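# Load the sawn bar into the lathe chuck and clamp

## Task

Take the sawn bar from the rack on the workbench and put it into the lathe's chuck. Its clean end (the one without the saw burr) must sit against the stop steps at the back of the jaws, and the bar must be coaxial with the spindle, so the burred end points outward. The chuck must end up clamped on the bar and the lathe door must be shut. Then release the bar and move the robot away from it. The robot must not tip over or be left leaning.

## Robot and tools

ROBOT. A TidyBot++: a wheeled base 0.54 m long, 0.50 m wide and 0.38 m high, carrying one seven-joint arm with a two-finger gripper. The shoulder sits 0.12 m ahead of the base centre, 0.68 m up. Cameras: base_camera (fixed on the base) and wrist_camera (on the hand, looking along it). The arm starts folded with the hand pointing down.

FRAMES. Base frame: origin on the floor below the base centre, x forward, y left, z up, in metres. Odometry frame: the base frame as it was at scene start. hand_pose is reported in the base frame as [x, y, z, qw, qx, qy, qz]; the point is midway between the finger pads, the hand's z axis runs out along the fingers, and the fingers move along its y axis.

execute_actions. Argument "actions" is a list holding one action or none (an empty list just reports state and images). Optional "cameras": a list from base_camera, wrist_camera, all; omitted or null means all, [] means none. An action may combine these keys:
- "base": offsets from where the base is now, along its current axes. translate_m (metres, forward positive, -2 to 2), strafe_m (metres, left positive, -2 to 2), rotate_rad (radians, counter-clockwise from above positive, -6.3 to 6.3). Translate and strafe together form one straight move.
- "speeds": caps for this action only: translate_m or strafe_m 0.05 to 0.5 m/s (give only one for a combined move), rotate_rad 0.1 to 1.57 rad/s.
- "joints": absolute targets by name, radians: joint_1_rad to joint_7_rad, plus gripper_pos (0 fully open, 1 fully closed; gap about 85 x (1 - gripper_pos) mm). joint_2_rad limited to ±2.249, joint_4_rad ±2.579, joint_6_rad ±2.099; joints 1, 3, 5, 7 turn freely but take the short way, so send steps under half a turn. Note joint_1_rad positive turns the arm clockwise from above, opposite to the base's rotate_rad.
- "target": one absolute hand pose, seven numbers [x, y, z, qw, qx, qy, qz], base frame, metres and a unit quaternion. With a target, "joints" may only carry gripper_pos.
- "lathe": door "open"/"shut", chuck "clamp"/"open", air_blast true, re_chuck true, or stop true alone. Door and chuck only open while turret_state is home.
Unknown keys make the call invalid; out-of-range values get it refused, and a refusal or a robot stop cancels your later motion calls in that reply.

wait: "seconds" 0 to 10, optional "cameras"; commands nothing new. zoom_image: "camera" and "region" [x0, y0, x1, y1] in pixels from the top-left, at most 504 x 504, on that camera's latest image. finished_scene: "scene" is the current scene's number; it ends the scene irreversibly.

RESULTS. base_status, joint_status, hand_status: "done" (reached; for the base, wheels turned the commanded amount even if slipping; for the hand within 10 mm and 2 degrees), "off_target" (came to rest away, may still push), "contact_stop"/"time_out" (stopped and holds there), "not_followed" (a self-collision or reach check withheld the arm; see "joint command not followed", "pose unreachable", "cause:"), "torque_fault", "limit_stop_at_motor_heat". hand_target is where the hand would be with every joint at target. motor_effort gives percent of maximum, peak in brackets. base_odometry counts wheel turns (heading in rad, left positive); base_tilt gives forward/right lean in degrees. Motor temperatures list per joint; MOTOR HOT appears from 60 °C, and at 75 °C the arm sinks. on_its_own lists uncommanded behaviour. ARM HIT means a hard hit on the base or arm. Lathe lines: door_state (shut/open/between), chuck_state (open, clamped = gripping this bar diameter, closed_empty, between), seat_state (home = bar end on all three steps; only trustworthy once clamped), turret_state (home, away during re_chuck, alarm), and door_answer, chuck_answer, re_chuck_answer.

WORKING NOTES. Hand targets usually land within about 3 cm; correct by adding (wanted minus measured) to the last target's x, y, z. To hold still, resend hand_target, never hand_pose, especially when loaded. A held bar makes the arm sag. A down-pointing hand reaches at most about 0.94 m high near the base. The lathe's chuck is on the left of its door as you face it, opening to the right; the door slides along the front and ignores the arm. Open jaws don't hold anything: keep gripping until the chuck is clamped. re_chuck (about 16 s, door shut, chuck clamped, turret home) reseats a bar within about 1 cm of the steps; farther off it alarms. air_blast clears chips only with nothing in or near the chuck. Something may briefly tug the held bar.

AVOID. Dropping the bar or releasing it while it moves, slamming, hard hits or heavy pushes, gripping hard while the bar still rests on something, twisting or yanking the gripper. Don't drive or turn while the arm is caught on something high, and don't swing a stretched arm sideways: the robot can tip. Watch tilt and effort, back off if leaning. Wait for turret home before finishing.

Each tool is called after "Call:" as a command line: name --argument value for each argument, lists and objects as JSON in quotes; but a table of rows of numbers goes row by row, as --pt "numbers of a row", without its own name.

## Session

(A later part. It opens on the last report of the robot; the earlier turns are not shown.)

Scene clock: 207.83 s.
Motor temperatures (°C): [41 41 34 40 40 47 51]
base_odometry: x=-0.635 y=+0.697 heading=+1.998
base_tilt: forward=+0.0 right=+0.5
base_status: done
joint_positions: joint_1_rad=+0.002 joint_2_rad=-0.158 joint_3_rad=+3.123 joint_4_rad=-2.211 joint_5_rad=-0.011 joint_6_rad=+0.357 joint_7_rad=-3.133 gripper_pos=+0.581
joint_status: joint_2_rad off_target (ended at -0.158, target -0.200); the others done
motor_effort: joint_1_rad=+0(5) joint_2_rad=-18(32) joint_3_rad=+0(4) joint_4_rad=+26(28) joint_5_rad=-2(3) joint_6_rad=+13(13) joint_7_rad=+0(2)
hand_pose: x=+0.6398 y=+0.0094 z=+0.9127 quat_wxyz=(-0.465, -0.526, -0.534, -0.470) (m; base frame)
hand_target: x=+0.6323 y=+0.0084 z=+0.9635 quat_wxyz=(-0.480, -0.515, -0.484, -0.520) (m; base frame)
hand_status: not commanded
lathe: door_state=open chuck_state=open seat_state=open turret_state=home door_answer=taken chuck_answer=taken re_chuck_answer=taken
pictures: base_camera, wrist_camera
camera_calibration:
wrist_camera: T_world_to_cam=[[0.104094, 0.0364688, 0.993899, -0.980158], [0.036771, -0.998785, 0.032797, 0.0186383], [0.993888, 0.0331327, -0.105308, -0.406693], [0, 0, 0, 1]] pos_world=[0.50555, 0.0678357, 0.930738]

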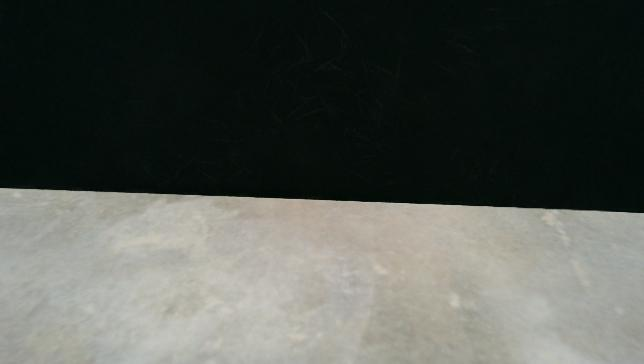

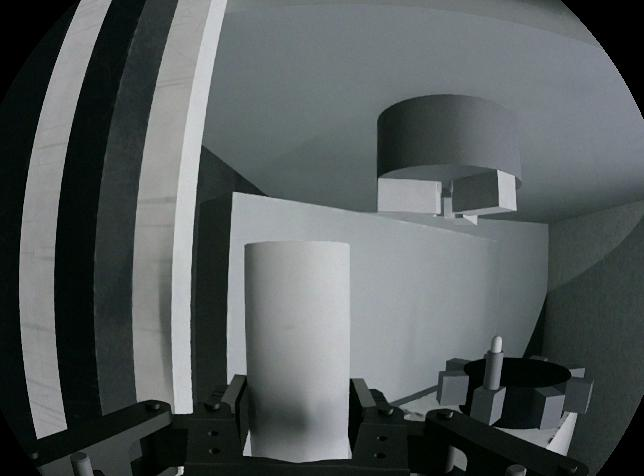

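Call:
execute_actions --actions '[{"joints": {"joint_1_rad": 0.0, "joint_2_rad": -0.36, "joint_4_rad": -1.836, "joint_6_rad": 0.0, "joint_7_rad": -3.2}}]' --cameras '["wrist_camera"]'

Scene clock: 210.57 s.
Motor temperatures (°C): [41 41 34 40 40 47 51]
base_odometry: x=-0.635 y=+0.697 heading=+1.998
base_tilt: forward=+0.1 right=+0.4
base_status: not commanded
joint_positions: joint_1_rad=+0.002 joint_2_rad=-0.330 joint_3_rad=+3.123 joint_4_rad=-1.865 joint_5_rad=-0.011 joint_6_rad=+0.026 joint_7_rad=-3.133 gripper_pos=+0.581
joint_status: all done
motor_effort: joint_1_rad=+0(1) joint_2_rad=-13(20) joint_3_rad=+1(2) joint_4_rad=+28(29) joint_5_rad=-2(2) joint_6_rad=+13(14) joint_7_rad=+0(2)
hand_pose: x=+0.6073 y=+0.0114 z=+1.1102 quat_wxyz=(-0.512, -0.480, -0.489, -0.518) (m; base frame)
hand_target: x=+0.5933 y=+0.0113 z=+1.1347 quat_wxyz=(-0.500, -0.488, -0.463, -0.545) (m; base frame)
hand_status: not commanded
lathe: door_state=open chuck_state=open seat_state=open turret_state=home door_answer=taken chuck_answer=taken re_chuck_answer=taken
pictures: wrist_camera
camera_calibration:
wrist_camera: T_world_to_cam=[[-0.082286, 0.0356305, 0.995972, -1.06228], [0.0336141, -0.998693, 0.038505, 0.0109972], [0.996042, 0.0366471, 0.0809807, -0.561914], [0, 0, 0, 1]] pos_world=[0.471909, 0.0694248, 1.10308]

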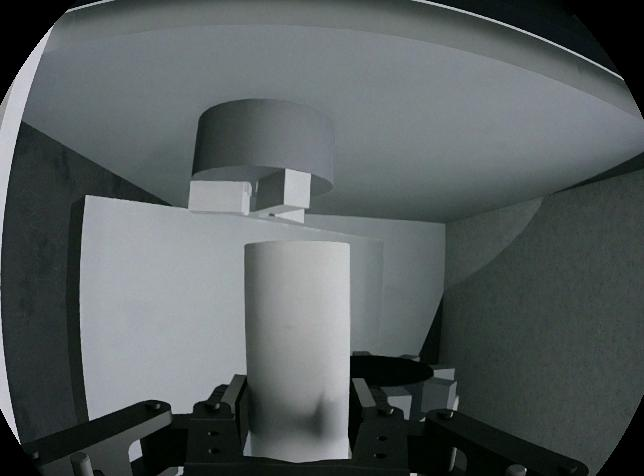

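Call:
zoom_image --camera "wrist_camera" --region '[170, 80, 370, 260]'

Scaled by 2.520.

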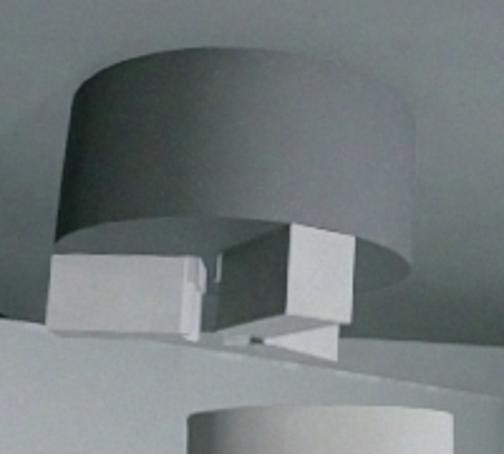

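Call:
execute_actions --actions '[{"base": {"translate_m": 0.15}, "joints": {"joint_6_rad": -0.065, "joint_7_rad": -3.24}}]' --cameras '["wrist_camera"]'

Call:
zoom_image --camera "wrist_camera" --region '[170, 60, 390, 260]'

Scene clock: 229.73 s.
Motor temperatures (°C): [41 41 34 40 40 47 51]
base_odometry: x=-0.697 y=+0.833 heading=+1.997
base_tilt: forward=+0.0 right=+0.4
base_status: done
joint_positions: joint_1_rad=+0.002 joint_2_rad=-0.331 joint_3_rad=+3.123 joint_4_rad=-1.864 joint_5_rad=-0.011 joint_6_rad=-0.051 joint_7_rad=-3.181 gripper_pos=+0.581
joint_status: all done
motor_effort: joint_1_rad=+0(1) joint_2_rad=-13(18) joint_3_rad=+1(2) joint_4_rad=+28(30) joint_5_rad=-2(2) joint_6_rad=+13(14) joint_7_rad=+0(1)
hand_pose: x=+0.6074 y=+0.0116 z=+1.0874 quat_wxyz=(-0.481, -0.510, -0.496, -0.511) (m; base frame)
hand_target: x=+0.5946 y=+0.0115 z=+1.1145 quat_wxyz=(-0.474, -0.515, -0.469, -0.538) (m; base frame)
hand_status: not commanded
lathe: door_state=open chuck_state=open seat_state=open turret_state=home door_answer=taken chuck_answer=taken re_chuck_answer=taken
pictures: wrist_camera
camera_calibration:
wrist_camera: T_world_to_cam=[[-0.00655878, -0.0109357, 0.999919, -1.08928], [0.0361965, -0.999288, -0.0106913, 0.0639366], [0.999323, 0.0361234, 0.00694993, -0.481568], [0, 0, 0, 1]] pos_world=[0.471783, 0.0693749, 1.09322]

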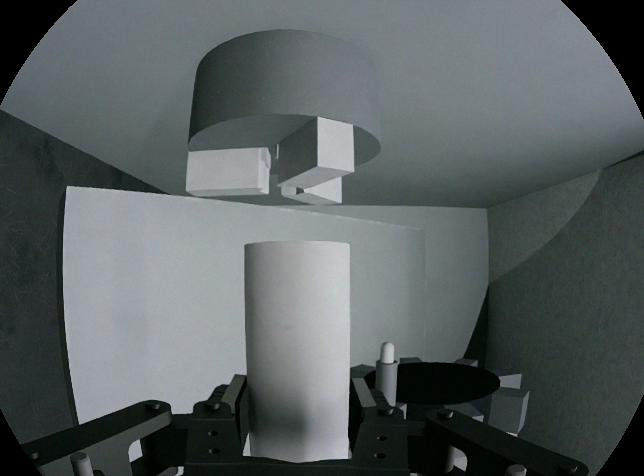

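Scaled by 2.291.

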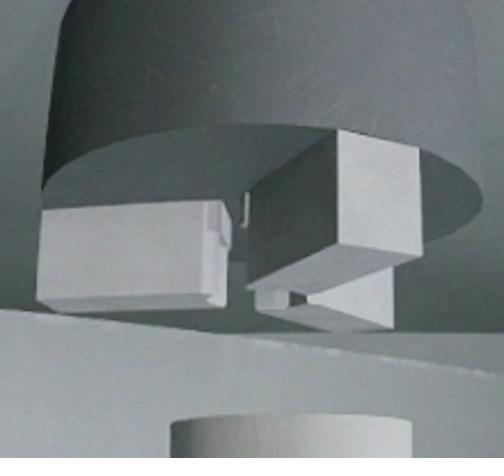

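Call:
execute_actions --actions '[{"base": {"translate_m": 0.15}}]' --cameras '["wrist_camera", "base_camera"]'

Call:
zoom_image --camera "wrist_camera" --region '[150, 0, 450, 250]'

Scene clock: 236.47 s.
Motor temperatures (°C): [41 41 34 40 40 47 51]
base_odometry: x=-0.759 y=+0.970 heading=+1.997
base_tilt: forward=+0.0 right=+0.4
base_status: done
joint_positions: joint_1_rad=+0.002 joint_2_rad=-0.331 joint_3_rad=+3.123 joint_4_rad=-1.864 joint_5_rad=-0.011 joint_6_rad=-0.051 joint_7_rad=-3.181 gripper_pos=+0.581
joint_status: not commanded
motor_effort: joint_1_rad=+0(0) joint_2_rad=-13(18) joint_3_rad=+1(2) joint_4_rad=+28(29) joint_5_rad=-2(2) joint_6_rad=+13(13) joint_7_rad=+0(0)
hand_pose: x=+0.6073 y=+0.0116 z=+1.0874 quat_wxyz=(-0.482, -0.510, -0.496, -0.511) (m; base frame)
hand_target: x=+0.5946 y=+0.0115 z=+1.1145 quat_wxyz=(-0.474, -0.515, -0.469, -0.538) (m; base frame)
hand_status: not commanded
lathe: door_state=open chuck_state=open seat_state=open turret_state=home door_answer=taken chuck_answer=taken re_chuck_answer=taken
pictures: base_camera, wrist_camera
camera_calibration:
wrist_camera: T_world_to_cam=[[-0.00667422, -0.0109344, 0.999918, -1.08928], [0.036198, -0.999288, -0.0106859, 0.0639333], [0.999322, 0.0361237, 0.00706526, -0.481621], [0, 0, 0, 1]] pos_world=[0.471711, 0.0693751, 1.09327]

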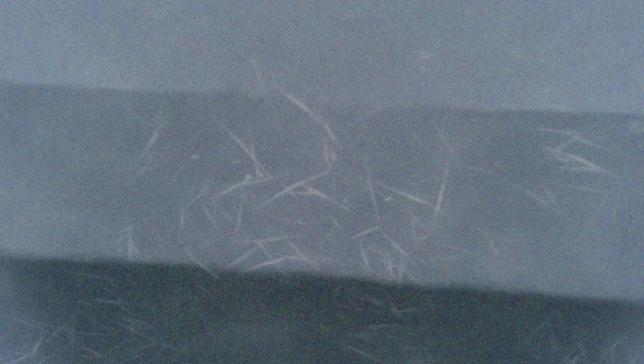

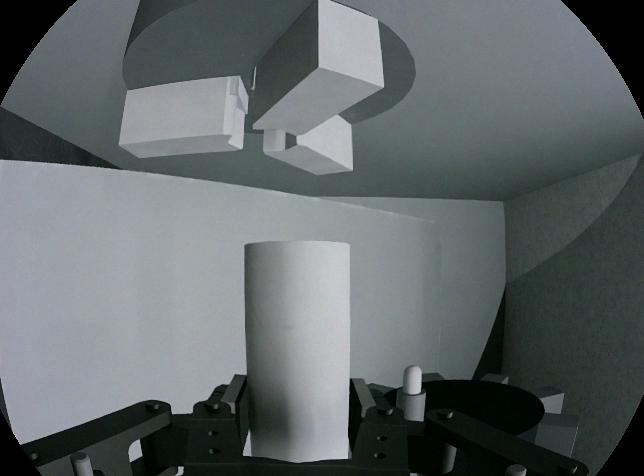

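Scaled by 1.680.

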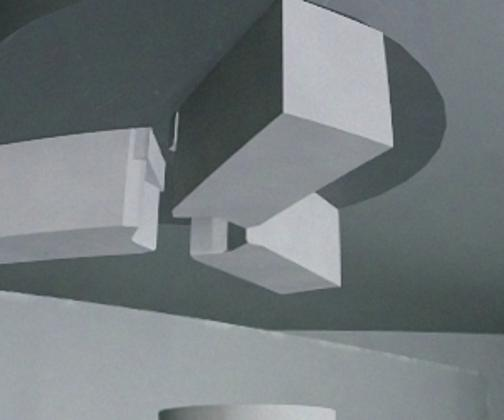

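Call:
execute_actions --actions '[{"base": {"translate_m": 0.1}, "joints": {"joint_4_rad": -1.916, "joint_6_rad": 0.02}}]' --cameras '["wrist_camera"]'

Call:
zoom_image --camera "wrist_camera" --region '[100, 0, 450, 260]'

Scene clock: 241.10 s.
Motor temperatures (°C): [41 40 34 40 40 47 51]
base_odometry: x=-0.800 y=+1.061 heading=+1.996
base_tilt: forward=+0.0 right=+0.5
base_status: done
joint_positions: joint_1_rad=+0.002 joint_2_rad=-0.328 joint_3_rad=+3.123 joint_4_rad=-1.936 joint_5_rad=-0.011 joint_6_rad=-0.031 joint_7_rad=-3.181 gripper_pos=+0.581
joint_status: all done
motor_effort: joint_1_rad=+0(1) joint_2_rad=-13(18) joint_3_rad=+1(2) joint_4_rad=+28(30) joint_5_rad=-2(2) joint_6_rad=+13(14) joint_7_rad=+0(0)
hand_pose: x=+0.6078 y=+0.0112 z=+1.0473 quat_wxyz=(-0.468, -0.524, -0.509, -0.497) (m; base frame)
hand_target: x=+0.5959 y=+0.0110 z=+1.0910 quat_wxyz=(-0.476, -0.514, -0.468, -0.539) (m; base frame)
hand_status: not commanded
lathe: door_state=open chuck_state=open seat_state=open turret_state=home door_answer=taken chuck_answer=taken re_chuck_answer=taken
pictures: wrist_camera
camera_calibration:
wrist_camera: T_world_to_cam=[[0.0479884, -0.0101451, 0.998796, -1.08118], [0.0350554, -0.999315, -0.0118347, 0.0650736], [0.998233, 0.0355812, -0.0475999, -0.42388], [0, 0, 0, 1]] pos_world=[0.472734, 0.0691425, 1.06047]

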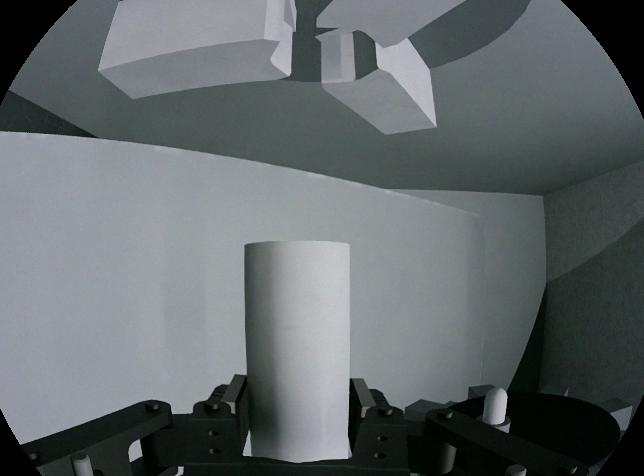

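Scaled by 1.440.

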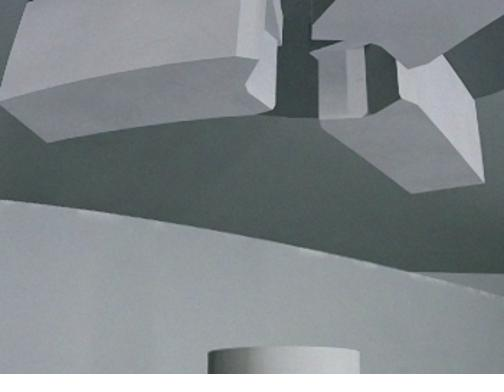

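Call:
execute_actions --actions '[{"base": {"translate_m": 0.018}, "joints": {"joint_6_rad": 0.065}}]' --cameras '["wrist_camera"]'

Call:
zoom_image --camera "wrist_camera" --region '[100, 0, 450, 260]'

Scene clock: 251.20 s.
Motor temperatures (°C): [41 40 34 40 40 47 51]
base_odometry: x=-0.808 y=+1.078 heading=+1.996
base_tilt: forward=+0.0 right=+0.5
base_status: done
joint_positions: joint_1_rad=+0.002 joint_2_rad=-0.331 joint_3_rad=+3.123 joint_4_rad=-1.937 joint_5_rad=-0.011 joint_6_rad=+0.010 joint_7_rad=-3.181 gripper_pos=+0.581
joint_status: all done
motor_effort: joint_1_rad=+0(1) joint_2_rad=-14(18) joint_3_rad=+1(2) joint_4_rad=+28(30) joint_5_rad=-2(2) joint_6_rad=+13(14) joint_7_rad=+0(0)
hand_pose: x=+0.6072 y=+0.0112 z=+1.0608 quat_wxyz=(-0.479, -0.513, -0.499, -0.508) (m; base frame)
hand_target: x=+0.5951 y=+0.0108 z=+1.1050 quat_wxyz=(-0.486, -0.502, -0.456, -0.551) (m; base frame)
hand_status: not commanded
lathe: door_state=open chuck_state=open seat_state=open turret_state=home door_answer=taken chuck_answer=taken re_chuck_answer=taken
pictures: wrist_camera
camera_calibration:
wrist_camera: T_world_to_cam=[[0.00521745, -0.0107456, 0.999929, -1.06983], [0.0353423, -0.999316, -0.0109235, 0.0640595], [0.999362, 0.0353967, -0.0048341, -0.468688], [0, 0, 0, 1]] pos_world=[0.471706, 0.0691096, 1.06819]

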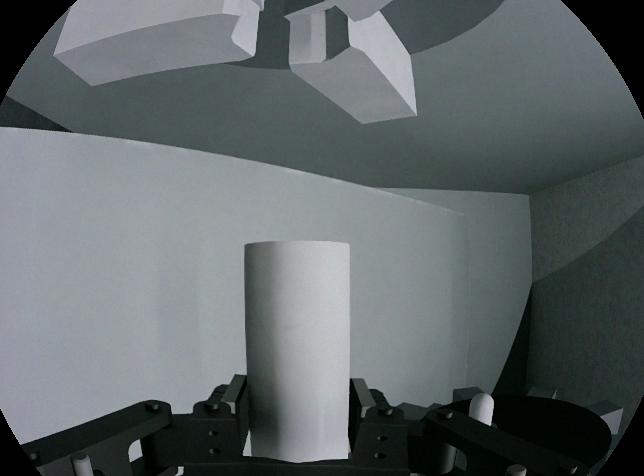

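Scaled by 1.440.

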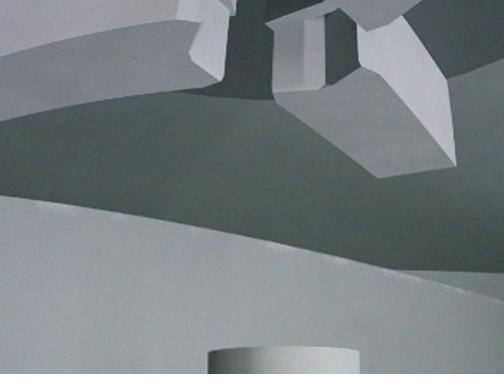

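Call:
execute_actions --actions '[{"base": {"strafe_m": 0.06}, "speeds": {"strafe_m": 0.1}}]' --cameras '["wrist_camera"]'

Call:
zoom_image --camera "wrist_camera" --region '[100, 60, 500, 300]'

Scene clock: 257.40 s.
Motor temperatures (°C): [41 40 34 40 40 47 51]
base_odometry: x=-0.863 y=+1.053 heading=+1.996
base_tilt: forward=+0.0 right=+0.4
base_status: done
joint_positions: joint_1_rad=+0.002 joint_2_rad=-0.331 joint_3_rad=+3.123 joint_4_rad=-1.937 joint_5_rad=-0.011 joint_6_rad=+0.010 joint_7_rad=-3.181 gripper_pos=+0.581
joint_status: not commanded
motor_effort: joint_1_rad=+0(2) joint_2_rad=-13(14) joint_3_rad=+1(4) joint_4_rad=+28(29) joint_5_rad=-2(2) joint_6_rad=+12(13) joint_7_rad=+0(0)
hand_pose: x=+0.6072 y=+0.0112 z=+1.0608 quat_wxyz=(-0.479, -0.513, -0.499, -0.508) (m; base frame)
hand_target: x=+0.5951 y=+0.0108 z=+1.1050 quat_wxyz=(-0.486, -0.502, -0.456, -0.551) (m; base frame)
hand_status: not commanded
lathe: door_state=open chuck_state=open seat_state=open turret_state=home door_answer=taken chuck_answer=taken re_chuck_answer=taken
pictures: wrist_camera
camera_calibration:
wrist_camera: T_world_to_cam=[[0.00521776, -0.010755, 0.999929, -1.06983], [0.0353732, -0.999314, -0.010933, 0.0640623], [0.999361, 0.0354278, -0.00483374, -0.468688], [0, 0, 0, 1]] pos_world=[0.471704, 0.0691169, 1.06819]

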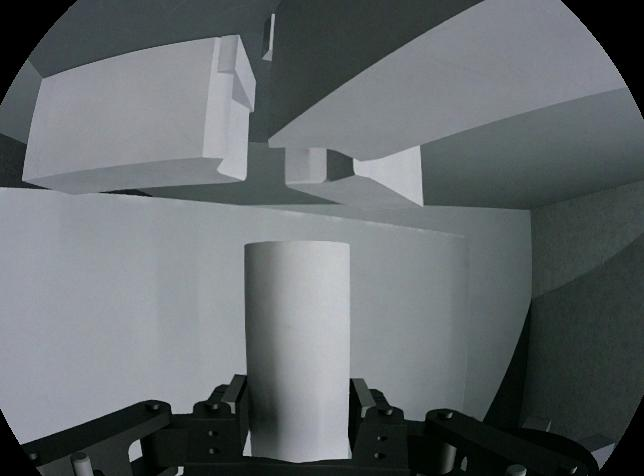

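Scaled by 1.260.

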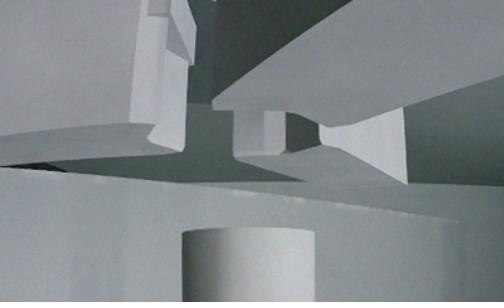

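Call:
zoom_image --camera "wrist_camera" --region '[200, 100, 440, 270]'

Scaled by 2.100.

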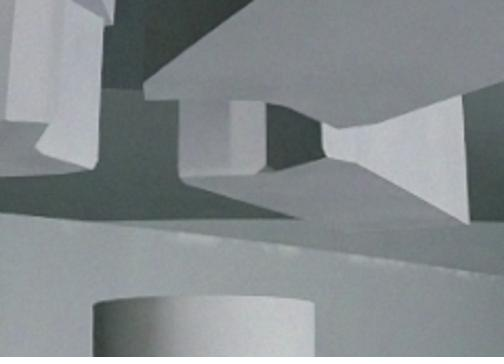

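Call:
execute_actions --actions '[{"joints": {"joint_6_rad": -0.02}}]' --cameras '["wrist_camera"]'

Call:
zoom_image --camera "wrist_camera" --region '[200, 100, 440, 270]'

Scene clock: 273.20 s.
Motor temperatures (°C): [41 40 34 40 40 47 51]
base_odometry: x=-0.863 y=+1.053 heading=+1.996
base_tilt: forward=+0.0 right=+0.4
base_status: not commanded
joint_positions: joint_1_rad=+0.002 joint_2_rad=-0.331 joint_3_rad=+3.123 joint_4_rad=-1.941 joint_5_rad=-0.011 joint_6_rad=-0.045 joint_7_rad=-3.181 gripper_pos=+0.581
joint_status: all done
motor_effort: joint_1_rad=+0(0) joint_2_rad=-13(15) joint_3_rad=+1(1) joint_4_rad=+28(31) joint_5_rad=-2(2) joint_6_rad=+12(14) joint_7_rad=+0(0)
hand_pose: x=+0.6061 y=+0.0113 z=+1.0414 quat_wxyz=(-0.464, -0.528, -0.513, -0.493) (m; base frame)
hand_target: x=+0.5961 y=+0.0111 z=+1.0785 quat_wxyz=(-0.466, -0.524, -0.477, -0.529) (m; base frame)
hand_status: not commanded
lathe: door_state=open chuck_state=open seat_state=open turret_state=home door_answer=taken chuck_answer=taken re_chuck_answer=taken
pictures: wrist_camera
camera_calibration:
wrist_camera: T_world_to_cam=[[0.0636605, -0.00985662, 0.997923, -1.08378], [0.0349327, -0.999316, -0.0120988, 0.0654186], [0.99736, 0.0356303, -0.0632726, -0.405648], [0, 0, 0, 1]] pos_world=[0.471285, 0.0691449, 1.05665]

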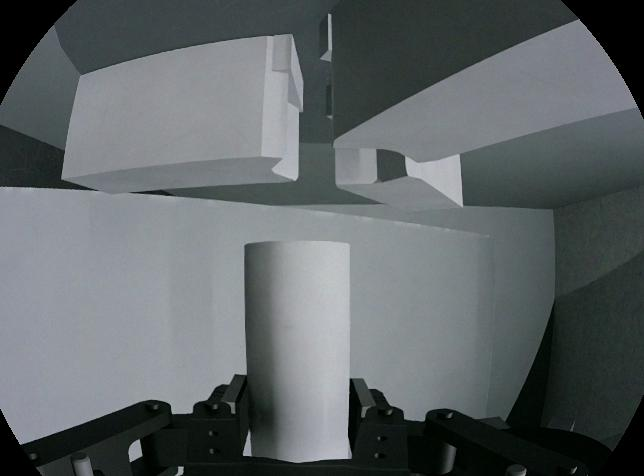

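Scaled by 2.100.

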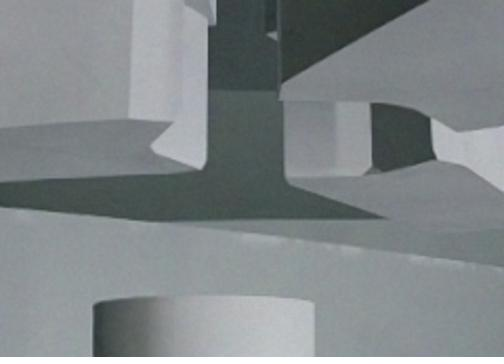

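Call:
execute_actions --actions '[{"joints": {"joint_6_rad": 0.063}}]' --cameras '["wrist_camera"]'

Call:
zoom_image --camera "wrist_camera" --region '[200, 100, 440, 270]'

Scene clock: 276.60 s.
Motor temperatures (°C): [41 40 34 40 40 47 51]
base_odometry: x=-0.863 y=+1.053 heading=+1.996
base_tilt: forward=+0.0 right=+0.4
base_status: not commanded
joint_positions: joint_1_rad=+0.002 joint_2_rad=-0.332 joint_3_rad=+3.123 joint_4_rad=-1.938 joint_5_rad=-0.011 joint_6_rad=+0.023 joint_7_rad=-3.181 gripper_pos=+0.581
joint_status: all done
motor_effort: joint_1_rad=+0(0) joint_2_rad=-13(15) joint_3_rad=+1(1) joint_4_rad=+28(31) joint_5_rad=-2(2) joint_6_rad=+13(14) joint_7_rad=+0(0)
hand_pose: x=+0.6071 y=+0.0112 z=+1.0644 quat_wxyz=(-0.482, -0.510, -0.496, -0.511) (m; base frame)
hand_target: x=+0.5952 y=+0.0108 z=+1.1043 quat_wxyz=(-0.486, -0.502, -0.457, -0.550) (m; base frame)
hand_status: not commanded
lathe: door_state=open chuck_state=open seat_state=open turret_state=home door_answer=taken chuck_answer=taken re_chuck_answer=taken
pictures: wrist_camera
camera_calibration:
wrist_camera: T_world_to_cam=[[-0.00741302, -0.0109415, 0.999913, -1.06577], [0.0354399, -0.999315, -0.0106722, 0.063763], [0.999344, 0.0353577, 0.0077957, -0.48205], [0, 0, 0, 1]] pos_world=[0.471574, 0.0691024, 1.07012]

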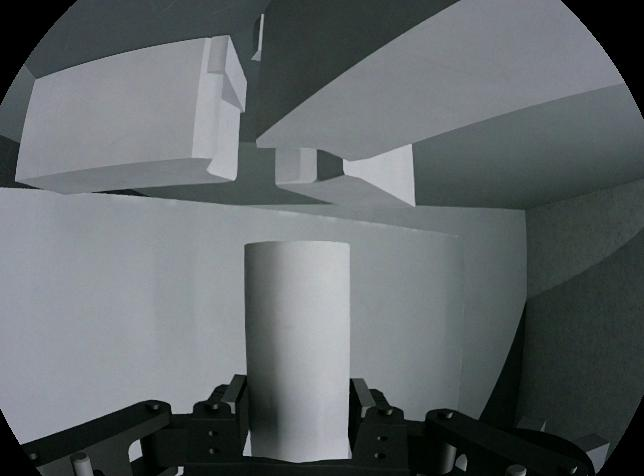

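Scaled by 2.100.

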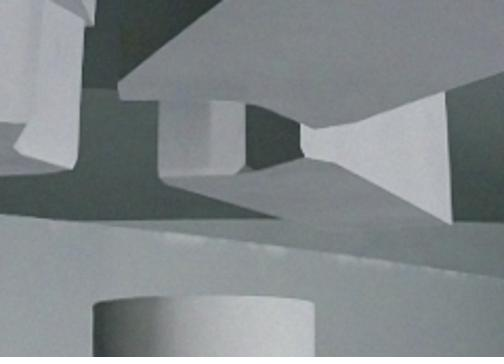

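Call:
execute_actions --actions '[{"joints": {"joint_6_rad": 0.03}}]' --cameras '[]'

Scene clock: 278.07 s.
Motor temperatures (°C): [41 40 34 40 40 47 51]
base_odometry: x=-0.863 y=+1.053 heading=+1.996
base_tilt: forward=+0.0 right=+0.4
base_status: not commanded
joint_positions: joint_1_rad=+0.002 joint_2_rad=-0.332 joint_3_rad=+3.123 joint_4_rad=-1.938 joint_5_rad=-0.011 joint_6_rad=+0.011 joint_7_rad=-3.181 gripper_pos=+0.581
joint_status: all done
motor_effort: joint_1_rad=+0(0) joint_2_rad=-13(15) joint_3_rad=+1(1) joint_4_rad=+28(30) joint_5_rad=-2(2) joint_6_rad=+13(13) joint_7_rad=+0(0)
hand_pose: x=+0.6070 y=+0.0112 z=+1.0606 quat_wxyz=(-0.479, -0.513, -0.499, -0.508) (m; base frame)
hand_target: x=+0.5958 y=+0.0109 z=+1.0941 quat_wxyz=(-0.478, -0.511, -0.465, -0.542) (m; base frame)
hand_status: not commanded
lathe: door_state=open chuck_state=open seat_state=open turret_state=home door_answer=taken chuck_answer=taken re_chuck_answer=taken
pictures: none
No camera images: "cameras" was empty.

Call:
execute_actions --actions '[{"joints": {"joint_6_rad": 0.023}, "base": {"strafe_m": 0.02}, "speeds": {"strafe_m": 0.1}}]' --cameras '["wrist_camera"]'

Call:
zoom_image --camera "wrist_camera" --region '[200, 140, 400, 280]'

Scene clock: 279.43 s.
Motor temperatures (°C): [41 40 34 40 40 47 51]
base_odometry: x=-0.881 y=+1.045 heading=+1.996
base_tilt: forward=+0.0 right=+0.4
base_status: done
joint_positions: joint_1_rad=+0.001 joint_2_rad=-0.332 joint_3_rad=+3.120 joint_4_rad=-1.938 joint_5_rad=-0.011 joint_6_rad=+0.011 joint_7_rad=-3.181 gripper_pos=+0.581
joint_status: all done
motor_effort: joint_1_rad=+0(2) joint_2_rad=-13(14) joint_3_rad=+1(4) joint_4_rad=+28(29) joint_5_rad=-2(2) joint_6_rad=+12(13) joint_7_rad=+0(0)
hand_pose: x=+0.6070 y=+0.0132 z=+1.0606 quat_wxyz=(-0.478, -0.512, -0.500, -0.509) (m; base frame)
hand_target: x=+0.5959 y=+0.0110 z=+1.0919 quat_wxyz=(-0.477, -0.513, -0.467, -0.540) (m; base frame)
hand_status: not commanded
lathe: door_state=open chuck_state=open seat_state=open turret_state=home door_answer=taken chuck_answer=taken re_chuck_answer=taken
pictures: wrist_camera
camera_calibration:
wrist_camera: T_world_to_cam=[[0.00473594, -0.00976514, 0.999941, -1.06936], [0.038814, -0.999197, -0.0099417, 0.0629722], [0.999235, 0.0388588, -0.00435311, -0.469043], [0, 0, 0, 1]] pos_world=[0.471305, 0.0707056, 1.06788]

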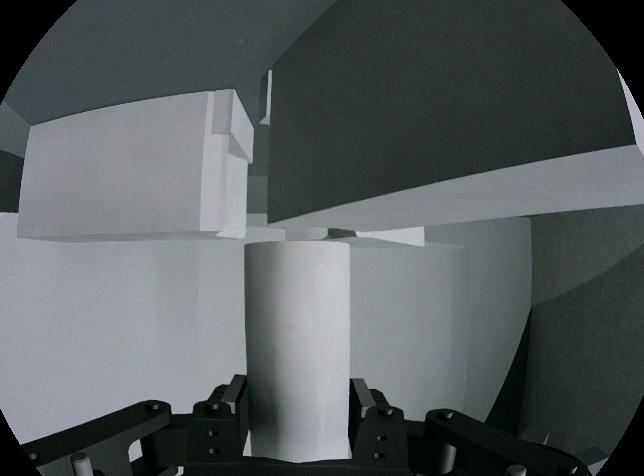

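Scaled by 2.520.

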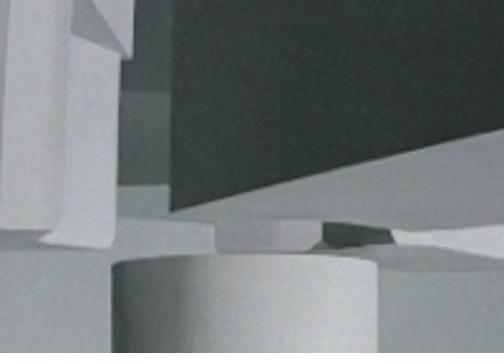

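Call:
execute_actions --actions '[{"joints": {"joint_6_rad": 0.012}}]' --cameras '[]'

Scene clock: 282.07 s.
Motor temperatures (°C): [41 40 34 40 40 47 51]
base_odometry: x=-0.881 y=+1.045 heading=+1.996
base_tilt: forward=+0.1 right=+0.4
base_status: not commanded
joint_positions: joint_1_rad=+0.001 joint_2_rad=-0.332 joint_3_rad=+3.120 joint_4_rad=-1.938 joint_5_rad=-0.011 joint_6_rad=+0.010 joint_7_rad=-3.181 gripper_pos=+0.581
joint_status: all done
motor_effort: joint_1_rad=+0(0) joint_2_rad=-14(14) joint_3_rad=+2(2) joint_4_rad=+28(29) joint_5_rad=-2(2) joint_6_rad=+13(13) joint_7_rad=+0(0)
hand_pose: x=+0.6070 y=+0.0133 z=+1.0603 quat_wxyz=(-0.478, -0.512, -0.500, -0.509) (m; base frame)
hand_target: x=+0.5960 y=+0.0110 z=+1.0885 quat_wxyz=(-0.474, -0.516, -0.469, -0.537) (m; base frame)
hand_status: not commanded
lathe: door_state=open chuck_state=open seat_state=open turret_state=home door_answer=taken chuck_answer=taken re_chuck_answer=taken
pictures: none
No camera images: "cameras" was empty.

Call:
execute_actions --actions '[{"joints": {"joint_6_rad": 0.004}}]' --cameras '[]'

Scene clock: 283.23 s.
Motor temperatures (°C): [41 40 34 40 40 47 51]
base_odometry: x=-0.881 y=+1.045 heading=+1.996
base_tilt: forward=+0.0 right=+0.4
base_status: not commanded
joint_positions: joint_1_rad=+0.001 joint_2_rad=-0.332 joint_3_rad=+3.120 joint_4_rad=-1.938 joint_5_rad=-0.011 joint_6_rad=+0.009 joint_7_rad=-3.181 gripper_pos=+0.581
joint_status: all done
motor_effort: joint_1_rad=+0(0) joint_2_rad=-13(14) joint_3_rad=+1(1) joint_4_rad=+28(29) joint_5_rad=-2(2) joint_6_rad=+13(13) joint_7_rad=+0(0)
hand_pose: x=+0.6069 y=+0.0133 z=+1.0600 quat_wxyz=(-0.478, -0.513, -0.500, -0.508) (m; base frame)
hand_target: x=+0.5961 y=+0.0110 z=+1.0860 quat_wxyz=(-0.472, -0.518, -0.471, -0.535) (m; base frame)
hand_status: not commanded
lathe: door_state=open chuck_state=open seat_state=open turret_state=home door_answer=taken chuck_answer=taken re_chuck_answer=taken
pictures: none
No camera images: "cameras" was empty.

Call:
execute_actions --actions '[{"joints": {"joint_6_rad": -0.005}}]' --cameras '["wrist_camera"]'

Scene clock: 284.60 s.
Motor temperatures (°C): [41 40 34 40 40 47 51]
base_odometry: x=-0.881 y=+1.045 heading=+1.996
base_tilt: forward=+0.0 right=+0.4
base_status: not commanded
joint_positions: joint_1_rad=+0.001 joint_2_rad=-0.332 joint_3_rad=+3.120 joint_4_rad=-1.938 joint_5_rad=-0.011 joint_6_rad=+0.006 joint_7_rad=-3.181 gripper_pos=+0.581
joint_status: all done
motor_effort: joint_1_rad=+0(0) joint_2_rad=-13(14) joint_3_rad=+1(1) joint_4_rad=+28(29) joint_5_rad=-2(2) joint_6_rad=+13(13) joint_7_rad=+0(0)
hand_pose: x=+0.6069 y=+0.0133 z=+1.0589 quat_wxyz=(-0.477, -0.514, -0.501, -0.507) (m; base frame)
hand_target: x=+0.5961 y=+0.0111 z=+1.0832 quat_wxyz=(-0.470, -0.520, -0.474, -0.533) (m; base frame)
hand_status: not commanded
lathe: door_state=open chuck_state=open seat_state=open turret_state=home door_answer=taken chuck_answer=taken re_chuck_answer=taken
pictures: wrist_camera
camera_calibration:
wrist_camera: T_world_to_cam=[[0.0101534, -0.00966398, 0.999902, -1.07092], [0.03878, -0.999197, -0.010051, 0.0630989], [0.999196, 0.0388782, -0.00977046, -0.463245], [0, 0, 0, 1]] pos_world=[0.471299, 0.0707091, 1.06692]

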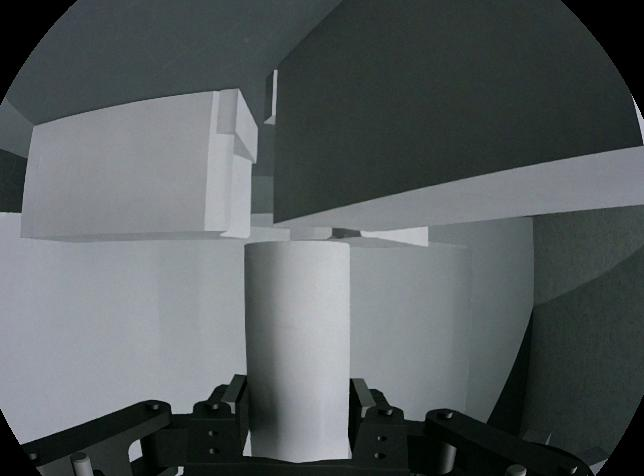

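Call:
execute_actions --actions '[{"base": {"strafe_m": 0.018}, "speeds": {"strafe_m": 0.05}}]' --cameras '["wrist_camera"]'

Call:
zoom_image --camera "wrist_camera" --region '[200, 180, 400, 320]'

Scene clock: 287.23 s.
Motor temperatures (°C): [41 40 34 40 40 47 51]
base_odometry: x=-0.898 y=+1.038 heading=+1.996
base_tilt: forward=+0.0 right=+0.4
base_status: done
joint_positions: joint_1_rad=+0.012 joint_2_rad=-0.332 joint_3_rad=+3.138 joint_4_rad=-1.938 joint_5_rad=-0.011 joint_6_rad=+0.006 joint_7_rad=-3.181 gripper_pos=+0.581
joint_status: not commanded
motor_effort: joint_1_rad=-2(6) joint_2_rad=-13(15) joint_3_rad=-2(5) joint_4_rad=+28(29) joint_5_rad=-2(2) joint_6_rad=+13(13) joint_7_rad=+0(0)
hand_pose: x=+0.6072 y=-0.0023 z=+1.0590 quat_wxyz=(-0.482, -0.522, -0.493, -0.502) (m; base frame)
hand_target: x=+0.5961 y=+0.0111 z=+1.0832 quat_wxyz=(-0.470, -0.520, -0.474, -0.533) (m; base frame)
hand_status: not commanded
lathe: door_state=open chuck_state=open seat_state=open turret_state=home door_answer=taken chuck_answer=taken re_chuck_answer=taken
pictures: wrist_camera
camera_calibration:
wrist_camera: T_world_to_cam=[[0.0098581, -0.0156131, 0.99983, -1.07091], [0.011323, -0.999812, -0.0157245, 0.07023], [0.999887, 0.0114761, -0.00967946, -0.463547], [0, 0, 0, 1]] pos_world=[0.473256, 0.0588163, 1.06735]

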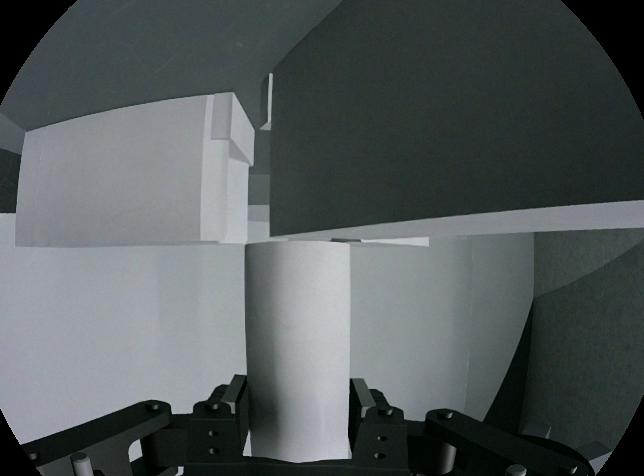

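Scaled by 2.520.

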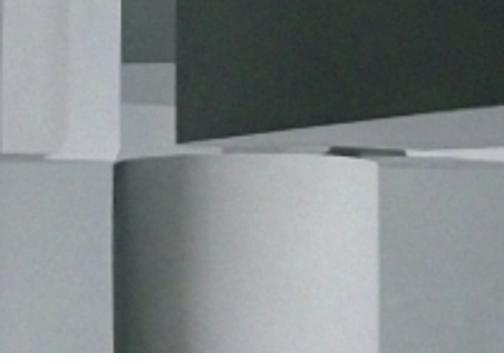

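Call:
execute_actions --actions '[{"base": {"strafe_m": -0.028}, "speeds": {"strafe_m": 0.1}}]' --cameras '["wrist_camera"]'

Call:
zoom_image --camera "wrist_camera" --region '[200, 140, 440, 310]'

Scene clock: 315.30 s.
Motor temperatures (°C): [41 40 34 40 40 47 51]
base_odometry: x=-0.872 y=+1.049 heading=+1.996
base_tilt: forward=+0.0 right=+0.4
base_status: done
joint_positions: joint_1_rad=+0.005 joint_2_rad=-0.332 joint_3_rad=+3.129 joint_4_rad=-1.938 joint_5_rad=-0.011 joint_6_rad=+0.006 joint_7_rad=-3.181 gripper_pos=+0.581
joint_status: not commanded
motor_effort: joint_1_rad=+0(3) joint_2_rad=-14(15) joint_3_rad=+0(4) joint_4_rad=+28(29) joint_5_rad=-1(2) joint_6_rad=+13(13) joint_7_rad=+0(0)
hand_pose: x=+0.6071 y=+0.0061 z=+1.0589 quat_wxyz=(-0.479, -0.517, -0.497, -0.505) (m; base frame)
hand_target: x=+0.5961 y=+0.0111 z=+1.0832 quat_wxyz=(-0.470, -0.520, -0.474, -0.533) (m; base frame)
hand_status: not commanded
lathe: door_state=open chuck_state=open seat_state=open turret_state=home door_answer=taken chuck_answer=taken re_chuck_answer=taken
pictures: wrist_camera
camera_calibration:
wrist_camera: T_world_to_cam=[[0.0100958, -0.0126686, 0.999869, -1.07093], [0.0263969, -0.999568, -0.0129314, 0.066534], [0.999601, 0.026524, -0.00975707, -0.463365], [0, 0, 0, 1]] pos_world=[0.472235, 0.0652283, 1.06713]

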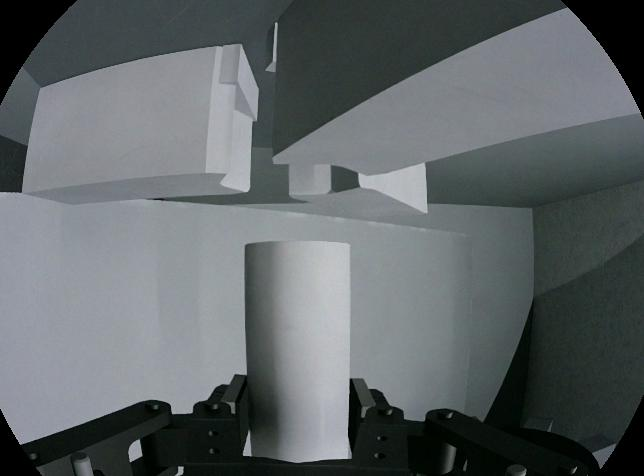

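Scaled by 2.100.

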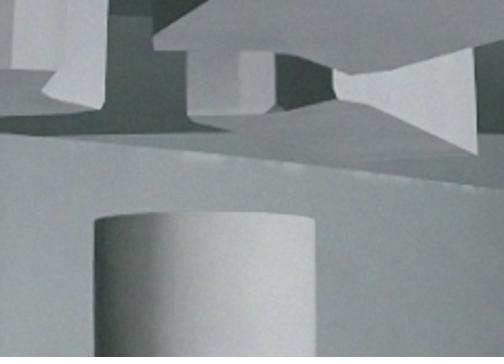

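Call:
execute_actions --actions '[{"base": {"translate_m": -0.009}, "speeds": {"translate_m": 0.1}}]' --cameras '["wrist_camera"]'

Call:
zoom_image --camera "wrist_camera" --region '[200, 140, 440, 310]'

Scene clock: 324.60 s.
Motor temperatures (°C): [41 40 34 40 40 47 51]
base_odometry: x=-0.868 y=+1.041 heading=+1.996
base_tilt: forward=+0.0 right=+0.5
base_status: done
joint_positions: joint_1_rad=+0.005 joint_2_rad=-0.336 joint_3_rad=+3.129 joint_4_rad=-1.939 joint_5_rad=-0.011 joint_6_rad=+0.006 joint_7_rad=-3.181 gripper_pos=+0.581
joint_status: not commanded
motor_effort: joint_1_rad=+0(1) joint_2_rad=-13(20) joint_3_rad=+1(1) joint_4_rad=+28(30) joint_5_rad=-2(2) joint_6_rad=+12(14) joint_7_rad=+0(0)
hand_pose: x=+0.6056 y=+0.0061 z=+1.0607 quat_wxyz=(-0.480, -0.517, -0.496, -0.506) (m; base frame)
hand_target: x=+0.5961 y=+0.0111 z=+1.0832 quat_wxyz=(-0.470, -0.520, -0.474, -0.533) (m; base frame)
hand_status: not commanded
lathe: door_state=open chuck_state=open seat_state=open turret_state=home door_answer=taken chuck_answer=taken re_chuck_answer=taken
pictures: wrist_camera
camera_calibration:
wrist_camera: T_world_to_cam=[[0.00658026, -0.0126437, 0.999898, -1.07055], [0.0264432, -0.999568, -0.0128135, 0.0664522], [0.999629, 0.0265248, -0.00624308, -0.465553], [0, 0, 0, 1]] pos_world=[0.470667, 0.0652364, 1.06839]

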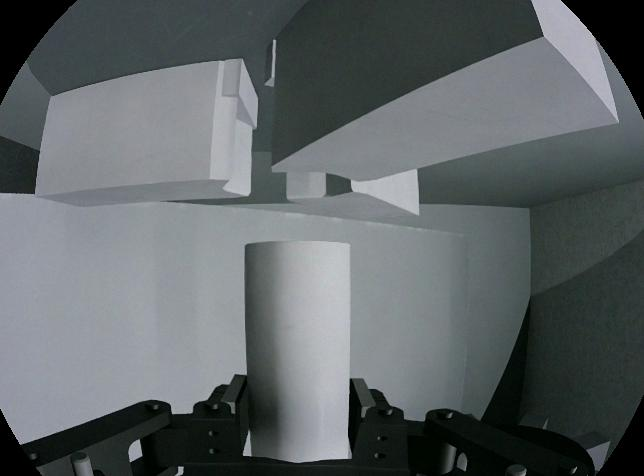

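Scaled by 2.100.

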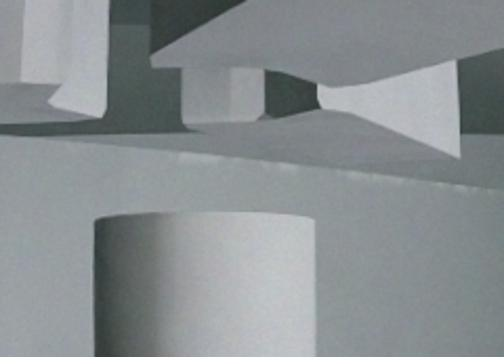

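Call:
execute_actions --actions '[{"base": {"strafe_m": 0.026}, "speeds": {"strafe_m": 0.05}}]' --cameras '["wrist_camera"]'

Call:
zoom_image --camera "wrist_camera" --region '[200, 180, 400, 320]'

Scene clock: 327.50 s.
Motor temperatures (°C): [41 40 34 40 40 47 51]
base_odometry: x=-0.892 y=+1.030 heading=+1.996
base_tilt: forward=+0.1 right=+0.4
base_status: done
joint_positions: joint_1_rad=+0.010 joint_2_rad=-0.336 joint_3_rad=+3.136 joint_4_rad=-1.939 joint_5_rad=-0.011 joint_6_rad=+0.006 joint_7_rad=-3.181 gripper_pos=+0.581
joint_status: not commanded
motor_effort: joint_1_rad=-1(6) joint_2_rad=-13(15) joint_3_rad=-1(6) joint_4_rad=+28(29) joint_5_rad=-2(2) joint_6_rad=+13(13) joint_7_rad=+0(0)
hand_pose: x=+0.6057 y=-0.0001 z=+1.0607 quat_wxyz=(-0.482, -0.520, -0.493, -0.504) (m; base frame)
hand_target: x=+0.5961 y=+0.0111 z=+1.0832 quat_wxyz=(-0.470, -0.520, -0.474, -0.533) (m; base frame)
hand_status: not commanded
lathe: door_state=open chuck_state=open seat_state=open turret_state=home door_answer=taken chuck_answer=taken re_chuck_answer=taken
pictures: wrist_camera
camera_calibration:
wrist_camera: T_world_to_cam=[[0.00641036, -0.0148846, 0.999869, -1.07054], [0.0153238, -0.99977, -0.0149814, 0.0692517], [0.999862, 0.0154178, -0.0061808, -0.465696], [0, 0, 0, 1]] pos_world=[0.471433, 0.0604812, 1.06856]

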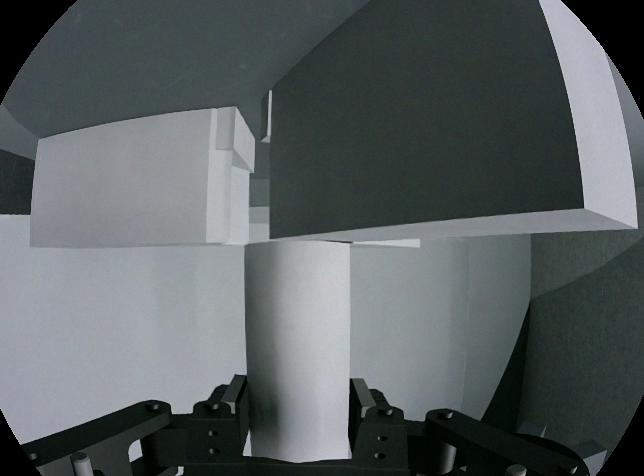

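Scaled by 2.520.

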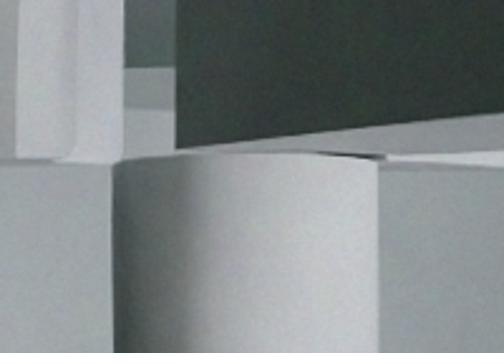

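Call:
zoom_image --camera "wrist_camera" --region '[230, 215, 370, 265]'

Call:
zoom_image --camera "wrist_camera" --region '[180, 80, 300, 260]'

Scaled by 3.600.

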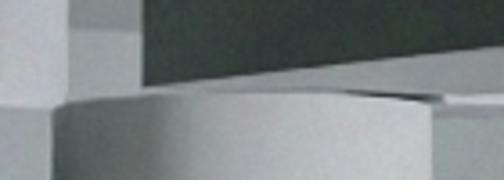

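Scaled by 2.800.

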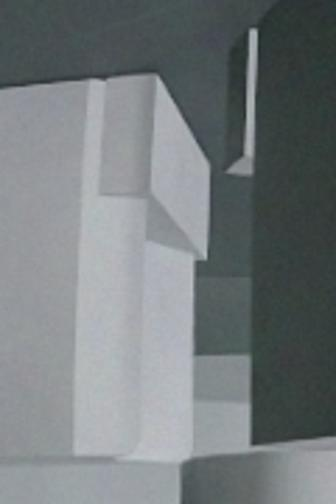

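Call:
execute_actions --actions '[{"base": {"translate_m": -0.005}, "speeds": {"translate_m": 0.05}}]' --cameras '["wrist_camera"]'

Call:
zoom_image --camera "wrist_camera" --region '[200, 180, 400, 320]'

Scene clock: 355.90 s.
Motor temperatures (°C): [41 40 34 40 40 46 51]
base_odometry: x=-0.890 y=+1.025 heading=+1.996
base_tilt: forward=+0.1 right=+0.4
base_status: done
joint_positions: joint_1_rad=+0.010 joint_2_rad=-0.337 joint_3_rad=+3.135 joint_4_rad=-1.939 joint_5_rad=-0.011 joint_6_rad=+0.005 joint_7_rad=-3.181 gripper_pos=+0.581
joint_status: not commanded
motor_effort: joint_1_rad=+0(2) joint_2_rad=-12(19) joint_3_rad=+1(2) joint_4_rad=+28(30) joint_5_rad=-2(2) joint_6_rad=+13(13) joint_7_rad=+0(0)
hand_pose: x=+0.6054 y=+0.0001 z=+1.0609 quat_wxyz=(-0.483, -0.520, -0.493, -0.504) (m; base frame)
hand_target: x=+0.5961 y=+0.0111 z=+1.0832 quat_wxyz=(-0.470, -0.520, -0.474, -0.533) (m; base frame)
hand_status: not commanded
lathe: door_state=open chuck_state=open seat_state=open turret_state=home door_answer=taken chuck_answer=taken re_chuck_answer=taken
pictures: wrist_camera
camera_calibration:
wrist_camera: T_world_to_cam=[[0.00595372, -0.0148469, 0.999872, -1.07051], [0.0156508, -0.999766, -0.0149385, 0.0691864], [0.99986, 0.0157378, -0.00571996, -0.465868], [0, 0, 0, 1]] pos_world=[0.471093, 0.0606081, 1.06874]

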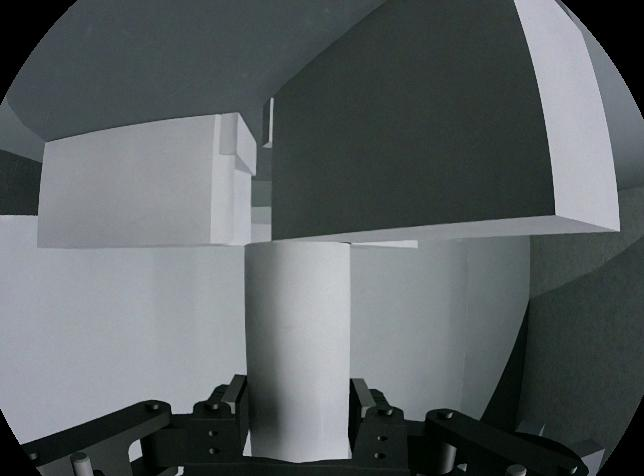

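Scaled by 2.520.

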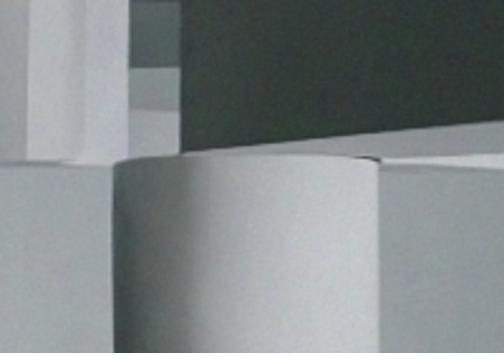

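Call:
execute_actions --actions '[{"base":{"translate_m":-0.005},"speeds":{"translate_m":0.05}}]' --cameras '["wrist_camera"]'

Scene clock: 360.17 s.
Motor temperatures (°C): [41 40 34 40 40 46 51]
base_odometry: x=-0.888 y=+1.021 heading=+1.995
base_tilt: forward=+0.1 right=+0.4
base_status: done
joint_positions: joint_1_rad=+0.010 joint_2_rad=-0.337 joint_3_rad=+3.135 joint_4_rad=-1.939 joint_5_rad=-0.011 joint_6_rad=+0.005 joint_7_rad=-3.181 gripper_pos=+0.581
joint_status: not commanded
motor_effort: joint_1_rad=+1(1) joint_2_rad=-13(17) joint_3_rad=+2(3) joint_4_rad=+28(29) joint_5_rad=-2(2) joint_6_rad=+13(13) joint_7_rad=+0(0)
hand_pose: x=+0.6051 y=+0.0002 z=+1.0613 quat_wxyz=(-0.483, -0.519, -0.493, -0.504) (m; base frame)
hand_target: x=+0.5961 y=+0.0111 z=+1.0832 quat_wxyz=(-0.470, -0.520, -0.474, -0.533) (m; base frame)
hand_status: not commanded
lathe: door_state=open chuck_state=open seat_state=open turret_state=home door_answer=taken chuck_answer=taken re_chuck_answer=taken
pictures: wrist_camera
camera_calibration:
wrist_camera: T_world_to_cam=[[0.00531325, -0.0147903, 0.999876, -1.07045], [0.0158877, -0.999763, -0.0148731, 0.0691142], [0.99986, 0.0159648, -0.00507701, -0.466281], [0, 0, 0, 1]] pos_world=[0.470805, 0.0607096, 1.06898]

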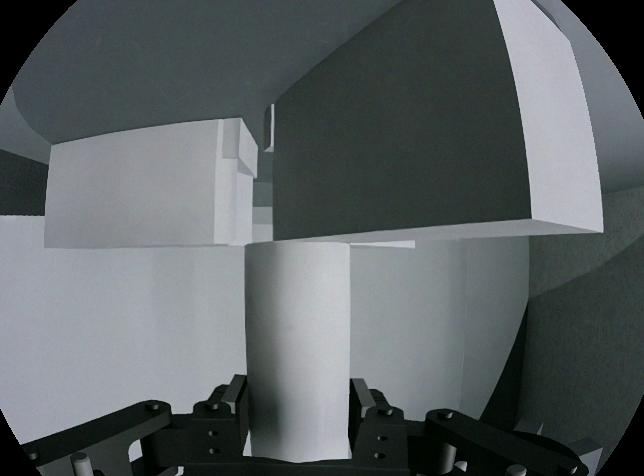

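Call:
zoom_image --camera "wrist_camera" --region '[190, 90, 430, 270]'

Scaled by 2.100.

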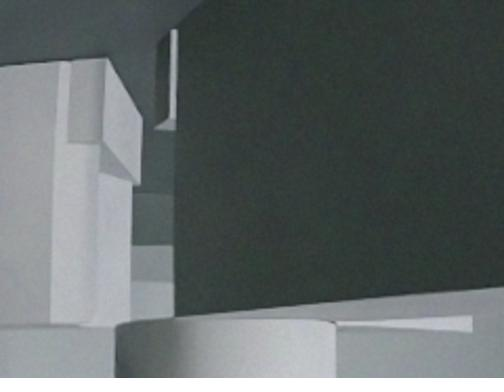

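Call:
zoom_image --camera "wrist_camera" --region '[200, 100, 300, 180]'

Call:
zoom_image --camera "wrist_camera" --region '[200, 175, 300, 255]'

Scaled by 5.040.

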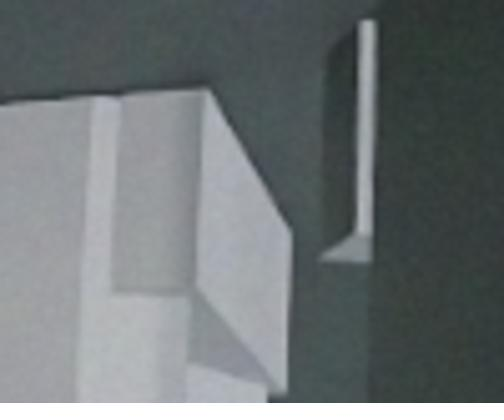

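Scaled by 5.040.

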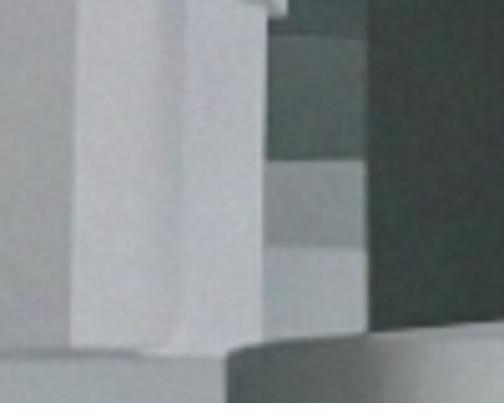

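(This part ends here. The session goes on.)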